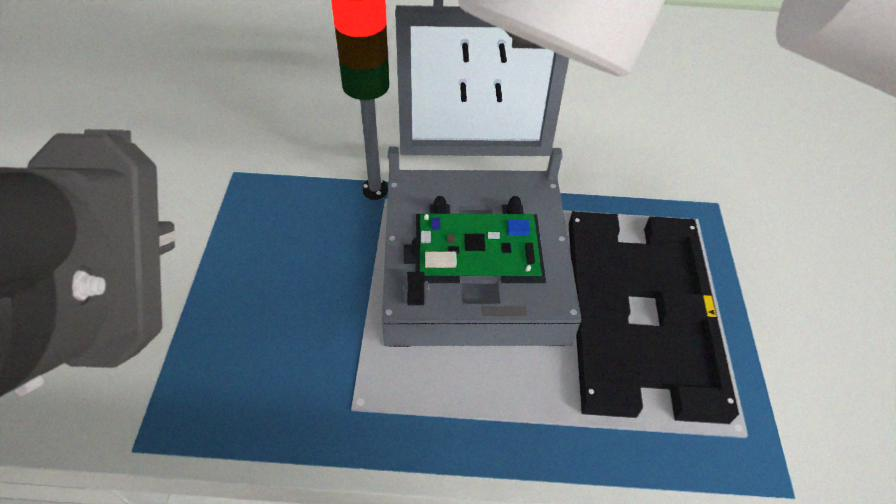

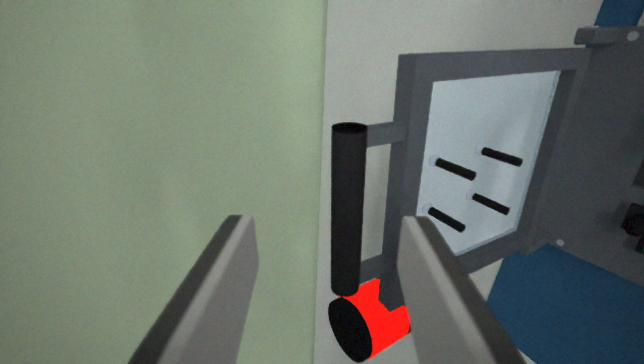

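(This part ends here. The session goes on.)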